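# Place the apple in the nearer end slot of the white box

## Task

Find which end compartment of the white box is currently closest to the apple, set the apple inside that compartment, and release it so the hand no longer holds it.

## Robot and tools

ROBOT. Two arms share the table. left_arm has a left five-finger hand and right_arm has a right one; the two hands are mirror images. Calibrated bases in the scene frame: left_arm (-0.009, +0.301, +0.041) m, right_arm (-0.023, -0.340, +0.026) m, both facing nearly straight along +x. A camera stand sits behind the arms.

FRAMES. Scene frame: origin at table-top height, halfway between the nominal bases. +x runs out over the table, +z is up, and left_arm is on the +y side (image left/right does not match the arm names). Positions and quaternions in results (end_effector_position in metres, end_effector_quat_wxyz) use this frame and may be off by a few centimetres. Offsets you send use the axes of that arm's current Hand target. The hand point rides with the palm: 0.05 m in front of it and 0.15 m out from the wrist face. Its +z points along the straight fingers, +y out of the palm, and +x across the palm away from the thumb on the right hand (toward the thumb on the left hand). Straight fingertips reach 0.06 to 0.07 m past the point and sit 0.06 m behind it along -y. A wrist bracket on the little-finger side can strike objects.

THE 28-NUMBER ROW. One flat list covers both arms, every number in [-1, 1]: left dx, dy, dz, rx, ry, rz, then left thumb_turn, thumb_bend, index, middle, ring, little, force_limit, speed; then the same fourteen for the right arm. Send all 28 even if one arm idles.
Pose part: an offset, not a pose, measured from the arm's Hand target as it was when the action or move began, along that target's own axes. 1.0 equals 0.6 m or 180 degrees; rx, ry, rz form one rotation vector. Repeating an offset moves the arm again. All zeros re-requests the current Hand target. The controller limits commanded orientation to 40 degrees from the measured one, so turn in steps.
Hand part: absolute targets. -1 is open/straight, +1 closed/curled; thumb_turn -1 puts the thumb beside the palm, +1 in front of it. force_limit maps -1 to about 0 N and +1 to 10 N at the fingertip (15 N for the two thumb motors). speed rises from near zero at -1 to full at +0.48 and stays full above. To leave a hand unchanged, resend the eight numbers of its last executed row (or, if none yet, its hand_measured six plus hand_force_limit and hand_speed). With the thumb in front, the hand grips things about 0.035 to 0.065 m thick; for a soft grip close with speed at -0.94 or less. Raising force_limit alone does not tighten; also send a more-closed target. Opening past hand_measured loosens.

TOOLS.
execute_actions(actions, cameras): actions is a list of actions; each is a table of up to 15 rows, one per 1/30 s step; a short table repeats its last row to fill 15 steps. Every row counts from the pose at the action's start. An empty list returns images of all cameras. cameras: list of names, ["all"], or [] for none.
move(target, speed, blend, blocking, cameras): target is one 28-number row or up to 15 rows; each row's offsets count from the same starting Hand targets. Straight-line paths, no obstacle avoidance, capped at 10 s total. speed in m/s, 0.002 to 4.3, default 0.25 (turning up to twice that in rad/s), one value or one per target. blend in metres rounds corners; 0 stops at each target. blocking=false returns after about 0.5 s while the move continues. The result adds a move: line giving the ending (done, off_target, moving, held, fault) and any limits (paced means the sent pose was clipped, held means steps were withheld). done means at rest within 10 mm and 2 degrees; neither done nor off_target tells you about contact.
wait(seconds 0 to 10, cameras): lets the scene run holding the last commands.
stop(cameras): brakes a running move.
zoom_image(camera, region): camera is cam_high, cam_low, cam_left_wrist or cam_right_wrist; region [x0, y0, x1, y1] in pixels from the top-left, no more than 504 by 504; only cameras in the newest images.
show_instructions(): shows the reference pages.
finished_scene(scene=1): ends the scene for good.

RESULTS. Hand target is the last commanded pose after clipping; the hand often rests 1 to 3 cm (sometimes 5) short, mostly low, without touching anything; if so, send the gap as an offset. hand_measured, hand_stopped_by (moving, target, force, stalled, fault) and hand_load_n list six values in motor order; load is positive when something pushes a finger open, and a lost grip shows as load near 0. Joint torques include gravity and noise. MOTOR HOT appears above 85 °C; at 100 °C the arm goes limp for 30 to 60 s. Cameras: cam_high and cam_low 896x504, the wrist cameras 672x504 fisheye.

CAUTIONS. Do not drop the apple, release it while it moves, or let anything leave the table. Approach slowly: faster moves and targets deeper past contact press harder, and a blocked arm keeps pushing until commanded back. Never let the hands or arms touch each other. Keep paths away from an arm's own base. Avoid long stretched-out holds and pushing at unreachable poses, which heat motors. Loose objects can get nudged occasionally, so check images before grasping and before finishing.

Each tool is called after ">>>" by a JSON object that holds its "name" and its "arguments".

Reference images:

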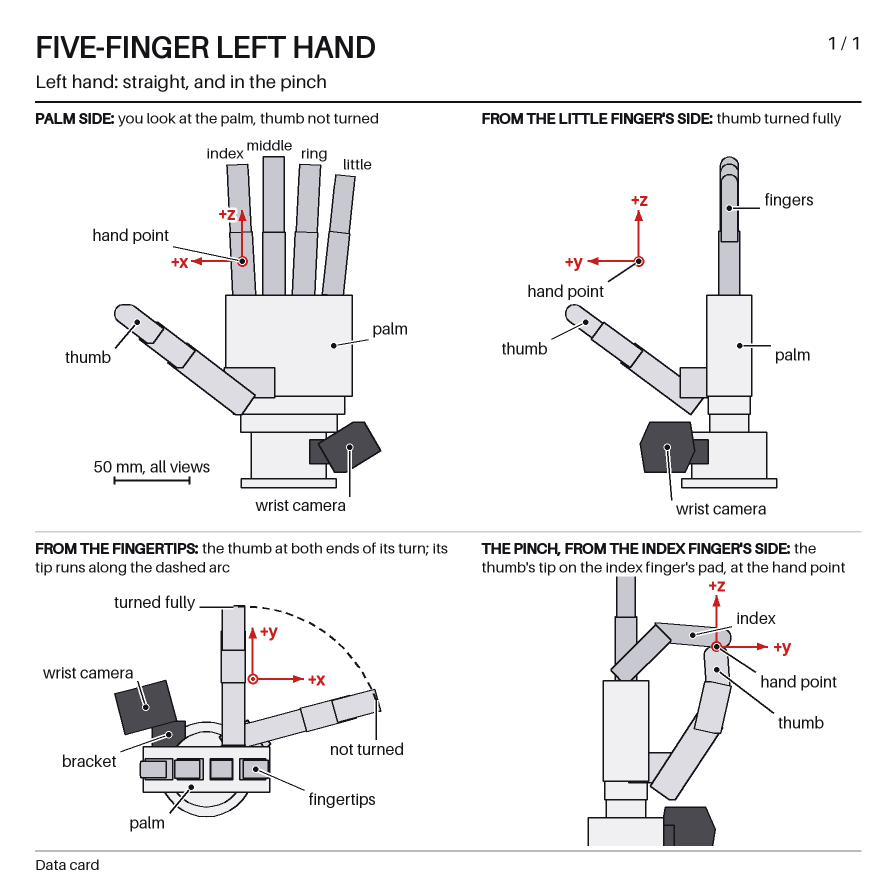

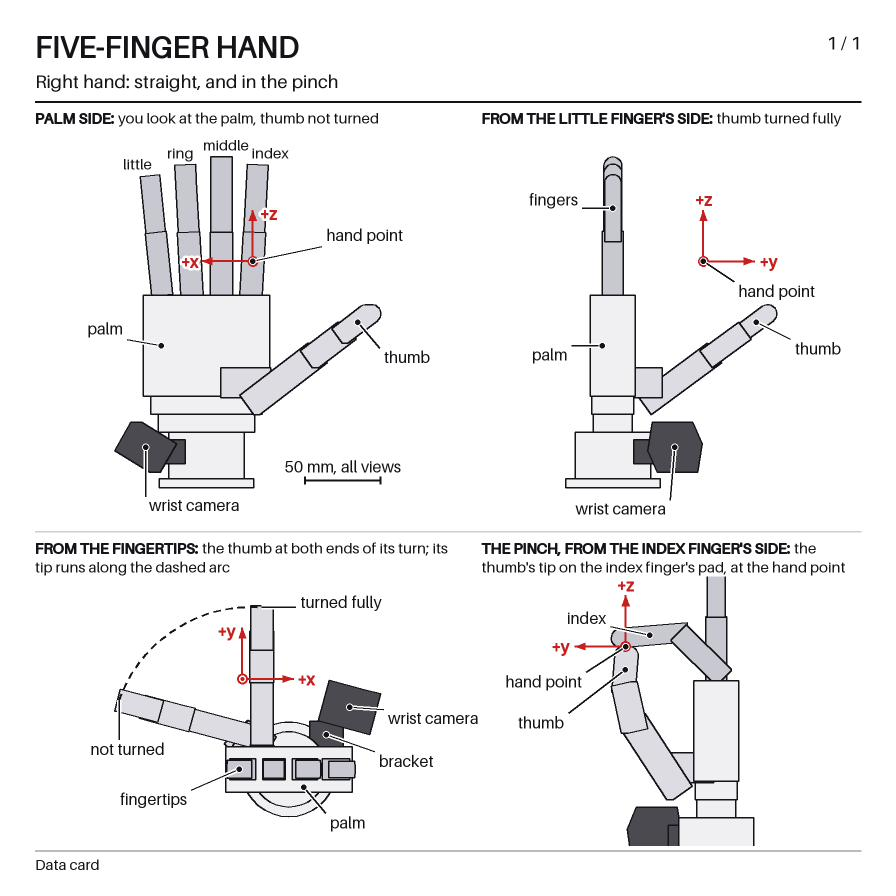

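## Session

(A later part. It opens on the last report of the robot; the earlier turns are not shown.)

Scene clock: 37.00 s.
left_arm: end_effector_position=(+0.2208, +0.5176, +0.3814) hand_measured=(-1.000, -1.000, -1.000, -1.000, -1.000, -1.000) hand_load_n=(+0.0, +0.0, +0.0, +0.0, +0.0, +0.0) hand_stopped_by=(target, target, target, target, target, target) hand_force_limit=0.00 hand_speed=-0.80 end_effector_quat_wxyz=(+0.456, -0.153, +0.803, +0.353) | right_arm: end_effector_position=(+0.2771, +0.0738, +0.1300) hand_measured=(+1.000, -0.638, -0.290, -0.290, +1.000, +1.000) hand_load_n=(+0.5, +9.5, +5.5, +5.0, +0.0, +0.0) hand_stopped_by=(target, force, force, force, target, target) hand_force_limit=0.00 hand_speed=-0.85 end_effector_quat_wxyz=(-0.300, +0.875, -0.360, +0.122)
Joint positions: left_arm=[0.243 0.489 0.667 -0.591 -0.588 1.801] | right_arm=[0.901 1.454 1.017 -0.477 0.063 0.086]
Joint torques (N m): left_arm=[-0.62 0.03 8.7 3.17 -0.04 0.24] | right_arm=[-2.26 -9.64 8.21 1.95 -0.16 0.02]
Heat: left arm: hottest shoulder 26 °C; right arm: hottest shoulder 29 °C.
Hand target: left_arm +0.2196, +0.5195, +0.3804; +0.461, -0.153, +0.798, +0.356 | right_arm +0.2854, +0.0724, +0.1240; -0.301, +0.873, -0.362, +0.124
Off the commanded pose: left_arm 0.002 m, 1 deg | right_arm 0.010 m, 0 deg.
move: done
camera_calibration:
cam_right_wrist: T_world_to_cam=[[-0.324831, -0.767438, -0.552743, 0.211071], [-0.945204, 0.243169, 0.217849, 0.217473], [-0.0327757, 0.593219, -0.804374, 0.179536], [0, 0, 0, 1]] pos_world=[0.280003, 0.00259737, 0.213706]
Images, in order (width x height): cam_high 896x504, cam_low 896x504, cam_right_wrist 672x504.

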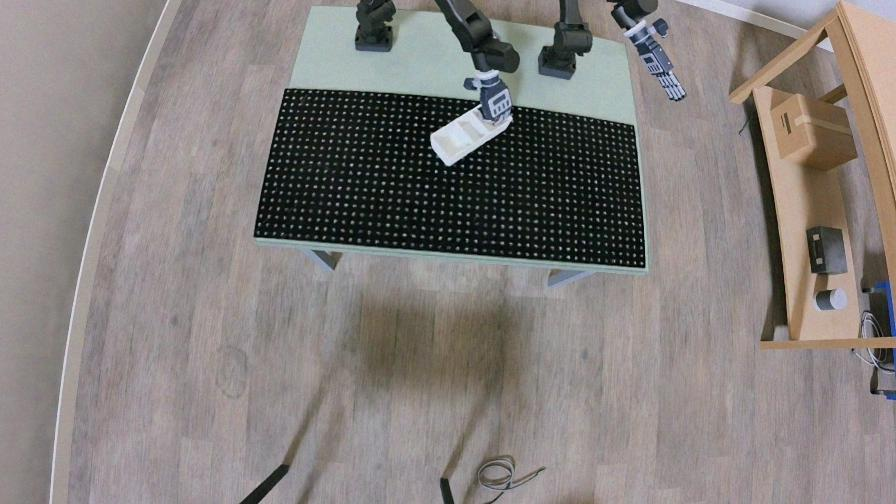

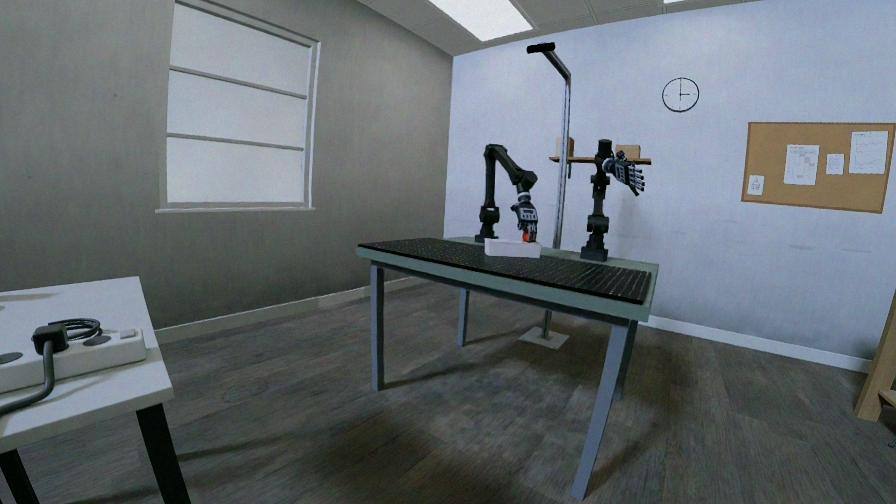

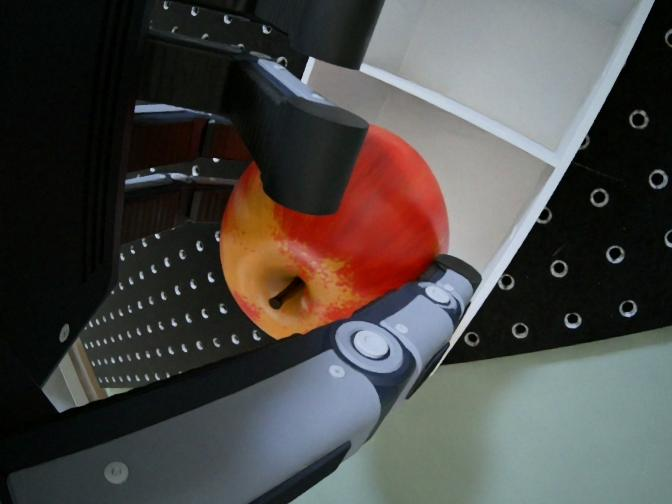

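>>> {"name": "move", "arguments": {"target": [0,0,0,0,0,0,-1,-1,-1,-1,-1,-1,0,-0.8,0,0.03,0.0273,0,0,0,1,-0.1,0.1,0.1,1,1,0,-0.85], "speed": 0.06, "cameras": ["cam_low","cam_right_wrist"]}}

>>> {"name": "zoom_image", "arguments": {"camera": "cam_right_wrist", "region": [200, 0, 600, 380]}}

>>> {"name": "zoom_image", "arguments": {"camera": "cam_low", "region": [480, 200, 560, 270]}}

Scene clock: 39.73 s.
left_arm: end_effector_position=(+0.2208, +0.5176, +0.3814) hand_measured=(-1.000, -1.000, -1.000, -1.000, -1.000, -1.000) hand_load_n=(+0.0, +0.0, +0.0, +0.0, +0.0, +0.0) hand_stopped_by=(target, target, target, target, target, target) hand_force_limit=0.00 hand_speed=-0.80 end_effector_quat_wxyz=(+0.456, -0.153, +0.803, +0.353) | right_arm: end_effector_position=(+0.2754, +0.0716, +0.1081) hand_measured=(+1.000, -0.638, -0.290, -0.290, +1.000, +1.000) hand_load_n=(+0.0, +10.0, +5.0, +5.0, +0.0, +0.0) hand_stopped_by=(target, force, force, force, target, target) hand_force_limit=0.00 hand_speed=-0.85 end_effector_quat_wxyz=(-0.302, +0.874, -0.360, +0.122)
Joint positions: left_arm=[0.243 0.489 0.667 -0.591 -0.588 1.801] | right_arm=[0.901 1.473 0.971 -0.408 0.063 0.086]
Joint torques (N m): left_arm=[-0.67 0.03 8.72 3.17 -0.05 0.23] | right_arm=[-2.02 -9.7 7.73 1.85 -0.17 0.02]
Heat: left arm: hottest shoulder 26 °C; right arm: hottest shoulder 29 °C.
Hand target: left_arm +0.2196, +0.5195, +0.3804; +0.461, -0.153, +0.798, +0.356 | right_arm +0.2824, +0.0695, +0.0999; -0.301, +0.874, -0.362, +0.124
Off the commanded pose: left_arm 0.002 m, 1 deg | right_arm 0.011 m, 0 deg.
move: off_target (right_arm)
camera_calibration:
cam_right_wrist: T_world_to_cam=[[-0.323125, -0.765826, -0.555969, 0.196382], [-0.945856, 0.242251, 0.216034, 0.221559], [-0.0307602, 0.595672, -0.802638, 0.162201], [0, 0, 0, 1]] pos_world=[0.278008, 0.000102908, 0.191507]
Images, in order (width x height): cam_low 896x504, cam_right_wrist 672x504.

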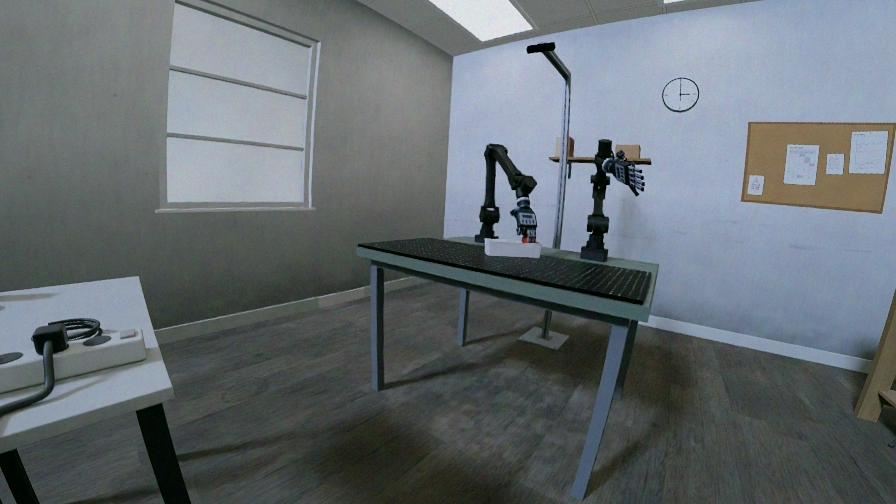

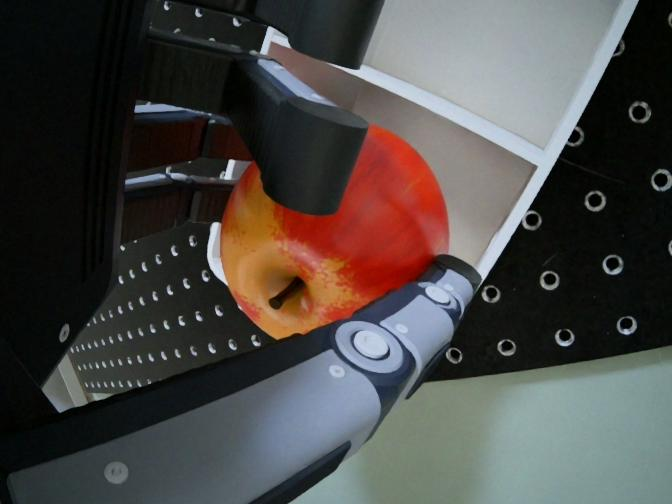

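Scaled by 1.260 from the camera's 672x504 image, which has a finer 960x720 frame.

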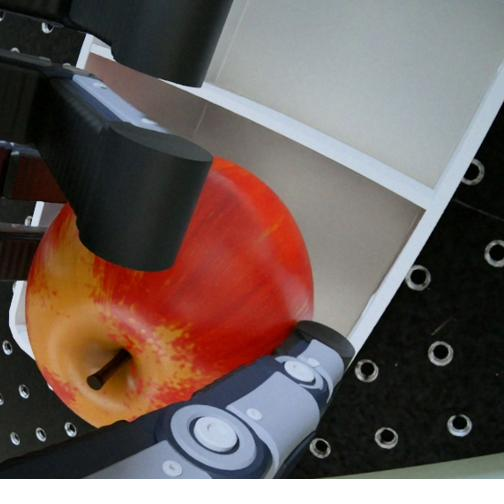

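Scaled by 6.300 from the camera's 896x504 image, which has a finer 1280x720 frame.

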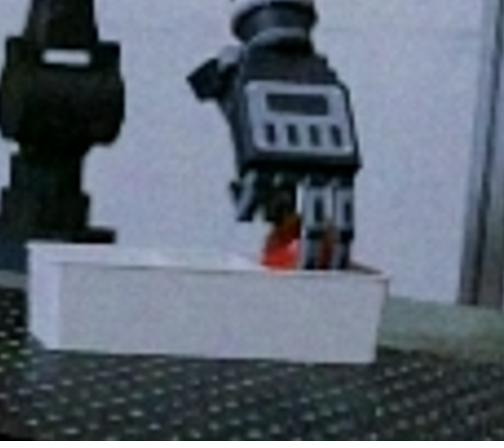

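>>> {"name": "execute_actions", "arguments": {"actions": [[[0,0,0,0,0,0,-1,-1,-1,-1,-1,-1,0,-0.8,0,0,0,0,0,0,1,-1,0.1,0.1,1,1,0,-0.8]]], "cameras": ["cam_low","cam_right_wrist"]}}

>>> {"name": "zoom_image", "arguments": {"camera": "cam_low", "region": [480, 200, 560, 270]}}

Scene clock: 42.03 s.
left_arm: end_effector_position=(+0.2208, +0.5176, +0.3814) hand_measured=(-1.000, -1.000, -1.000, -1.000, -1.000, -1.000) hand_load_n=(-0.5, +0.0, +0.0, +0.0, +0.0, +0.0) hand_stopped_by=(target, target, target, target, target, target) hand_force_limit=0.00 hand_speed=-0.80 end_effector_quat_wxyz=(+0.456, -0.153, +0.803, +0.353) | right_arm: end_effector_position=(+0.2761, +0.0725, +0.1086) hand_measured=(+1.000, -1.000, -0.290, -0.290, +1.000, +1.000) hand_load_n=(+0.0, +0.0, +0.0, +0.0, +0.0, +0.0) hand_stopped_by=(target, target, force, force, target, target) hand_force_limit=0.00 hand_speed=-0.80 end_effector_quat_wxyz=(-0.304, +0.873, -0.360, +0.123)
Joint positions: left_arm=[0.243 0.489 0.667 -0.591 -0.588 1.801] | right_arm=[0.901 1.473 0.971 -0.403 0.063 0.086]
Joint torques (N m): left_arm=[-0.62 -0.15 8.7 3.15 -0.05 0.23] | right_arm=[-1.96 -9.17 7.72 1.81 -0.14 0.02]
Heat: left arm: hottest shoulder 26 °C; right arm: hottest shoulder 29 °C.
Hand target: left_arm +0.2196, +0.5195, +0.3804; +0.461, -0.153, +0.798, +0.356 | right_arm +0.2824, +0.0694, +0.0999; -0.301, +0.874, -0.362, +0.124
Off the commanded pose: left_arm 0.002 m, 1 deg | right_arm 0.011 m, 0 deg.
Step readings (end_effector_position of left_arm | right_arm):
0: (+0.2208, +0.5176, +0.3814) | (+0.2754, +0.0716, +0.1081)
1: (+0.2208, +0.5176, +0.3814) | (+0.2754, +0.0716, +0.1081)
2: (+0.2208, +0.5176, +0.3814) | (+0.2754, +0.0716, +0.1081)
4: (+0.2208, +0.5176, +0.3814) | (+0.2754, +0.0716, +0.1081)
8: (+0.2208, +0.5176, +0.3814) | (+0.2754, +0.0716, +0.1081)
15: (+0.2208, +0.5176, +0.3814) | (+0.2758, +0.0721, +0.1084)
camera_calibration:
cam_right_wrist: T_world_to_cam=[[-0.321502, -0.7638, -0.559684, 0.197438], [-0.946482, 0.24146, 0.214172, 0.222356], [-0.0284432, 0.598588, -0.800552, 0.161051], [0, 0, 0, 1]] pos_world=[0.278514, 0.000709779, 0.19181]
Images, in order (width x height): cam_low 896x504, cam_right_wrist 672x504.

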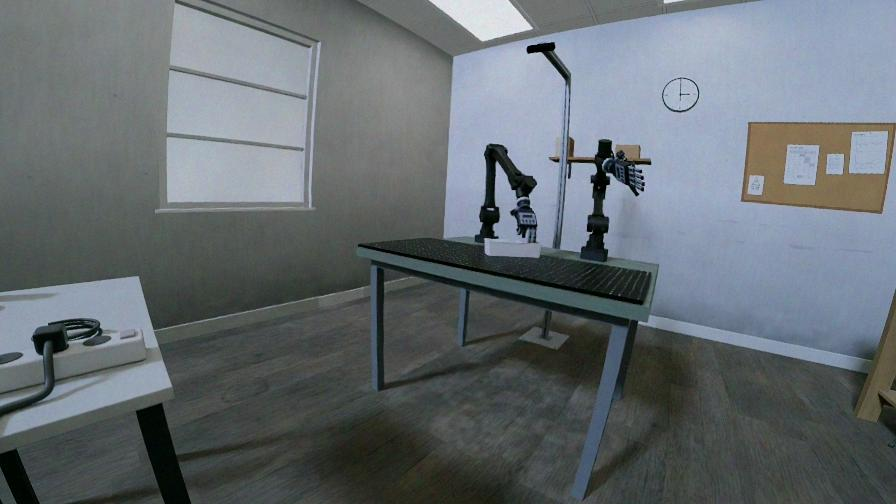

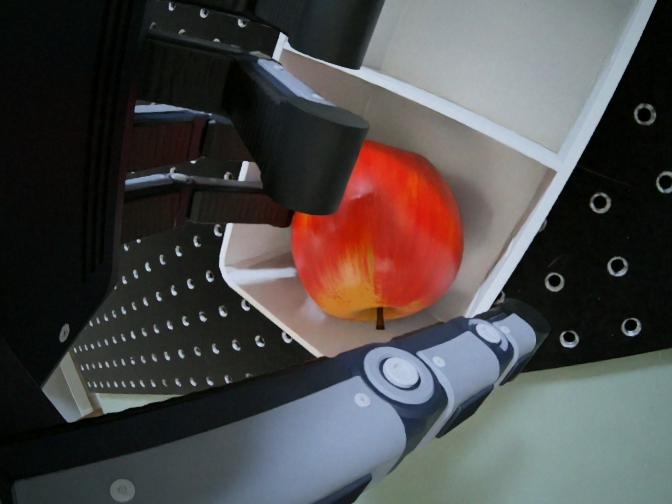

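Scaled by 6.300 from the camera's 896x504 image, which has a finer 1280x720 frame.

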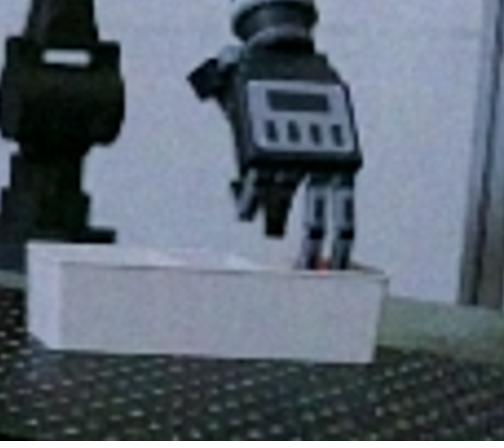

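>>> {"name": "move", "arguments": {"target": [0,0,0,0,0,0,-1,-1,-1,-1,-1,-1,0,-0.8,0,-0.1231,-0.1576,0,0,0,1,-1,0.1,0.1,1,1,0,-0.8], "speed": 0.12, "cameras": ["cam_high","cam_right_wrist"]}}

>>> {"name": "zoom_image", "arguments": {"camera": "cam_high", "region": [430, 60, 550, 160]}}

Scene clock: 43.93 s.
left_arm: end_effector_position=(+0.2208, +0.5176, +0.3814) hand_measured=(-1.000, -1.000, -1.000, -1.000, -1.000, -1.000) hand_load_n=(+0.5, +0.0, +0.0, +0.0, +0.0, +0.0) hand_stopped_by=(target, target, target, target, target, target) hand_force_limit=0.00 hand_speed=-0.80 end_effector_quat_wxyz=(+0.456, -0.153, +0.803, +0.353) | right_arm: end_effector_position=(+0.2692, +0.0638, +0.1968) hand_measured=(+1.000, -1.000, -0.290, -0.290, +1.000, +1.000) hand_load_n=(+0.0, +0.0, +0.0, +0.0, +0.0, +0.0) hand_stopped_by=(target, target, force, force, target, target) hand_force_limit=0.00 hand_speed=-0.80 end_effector_quat_wxyz=(-0.286, +0.880, -0.362, +0.118)
Joint positions: left_arm=[0.243 0.489 0.667 -0.591 -0.588 1.801] | right_arm=[0.901 1.377 1.133 -0.701 0.063 0.086]
Joint torques (N m): left_arm=[-0.67 -0.03 8.69 3.15 -0.04 0.24] | right_arm=[-1.85 -10.46 12.52 0.55 -0.15 0.02]
Heat: left arm: hottest elbow 27 °C; right arm: hottest shoulder 29 °C.
Hand target: left_arm +0.2196, +0.5195, +0.3804; +0.461, -0.153, +0.798, +0.356 | right_arm +0.2824, +0.0694, +0.2200; -0.301, +0.874, -0.361, +0.125
Off the commanded pose: left_arm 0.002 m, 1 deg | right_arm 0.027 m, 2 deg.
move: off_target (right_arm)
camera_calibration:
cam_right_wrist: T_world_to_cam=[[-0.334977, -0.780647, -0.527618, 0.236333], [-0.940978, 0.248351, 0.229961, 0.193973], [-0.0484832, 0.573509, -0.817764, 0.24702], [0, 0, 0, 1]] pos_world=[0.273667, -0.00534908, 0.282092]
Images, in order (width x height): cam_high 896x504, cam_right_wrist 672x504.

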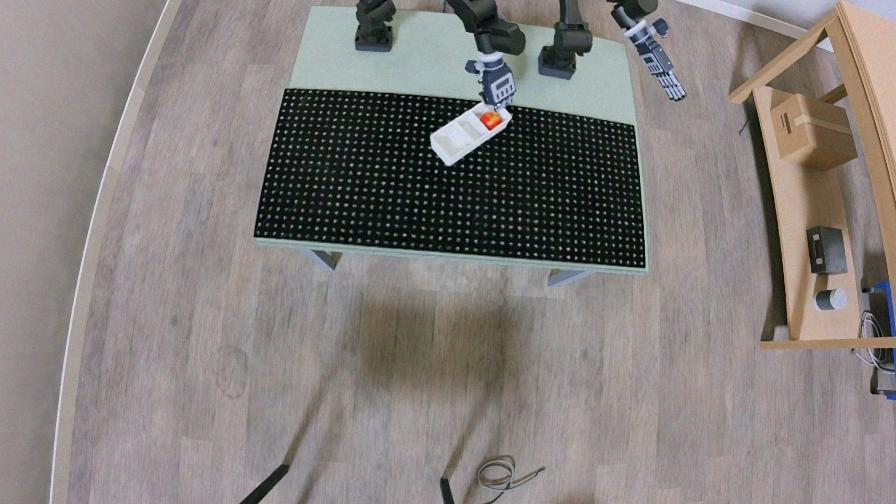

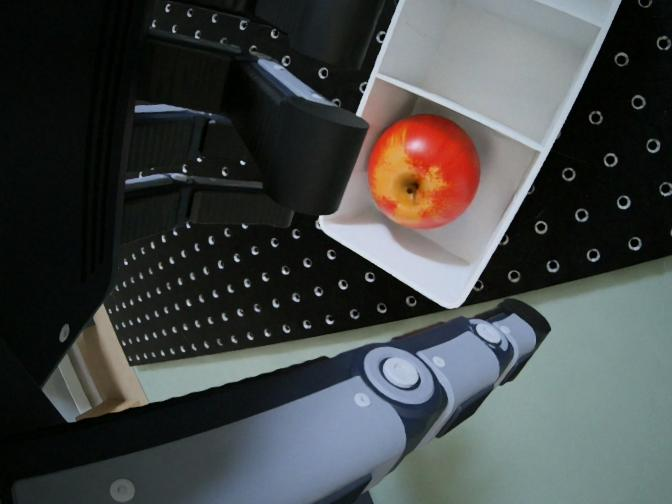

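Scaled by 4.200 from the camera's 896x504 image, which has a finer 1280x720 frame.

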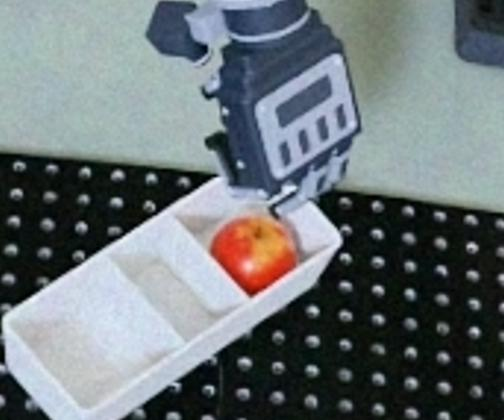

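>>> {"name": "finished_scene", "arguments": {"scene": 1}}

The scene is finished: the task was done.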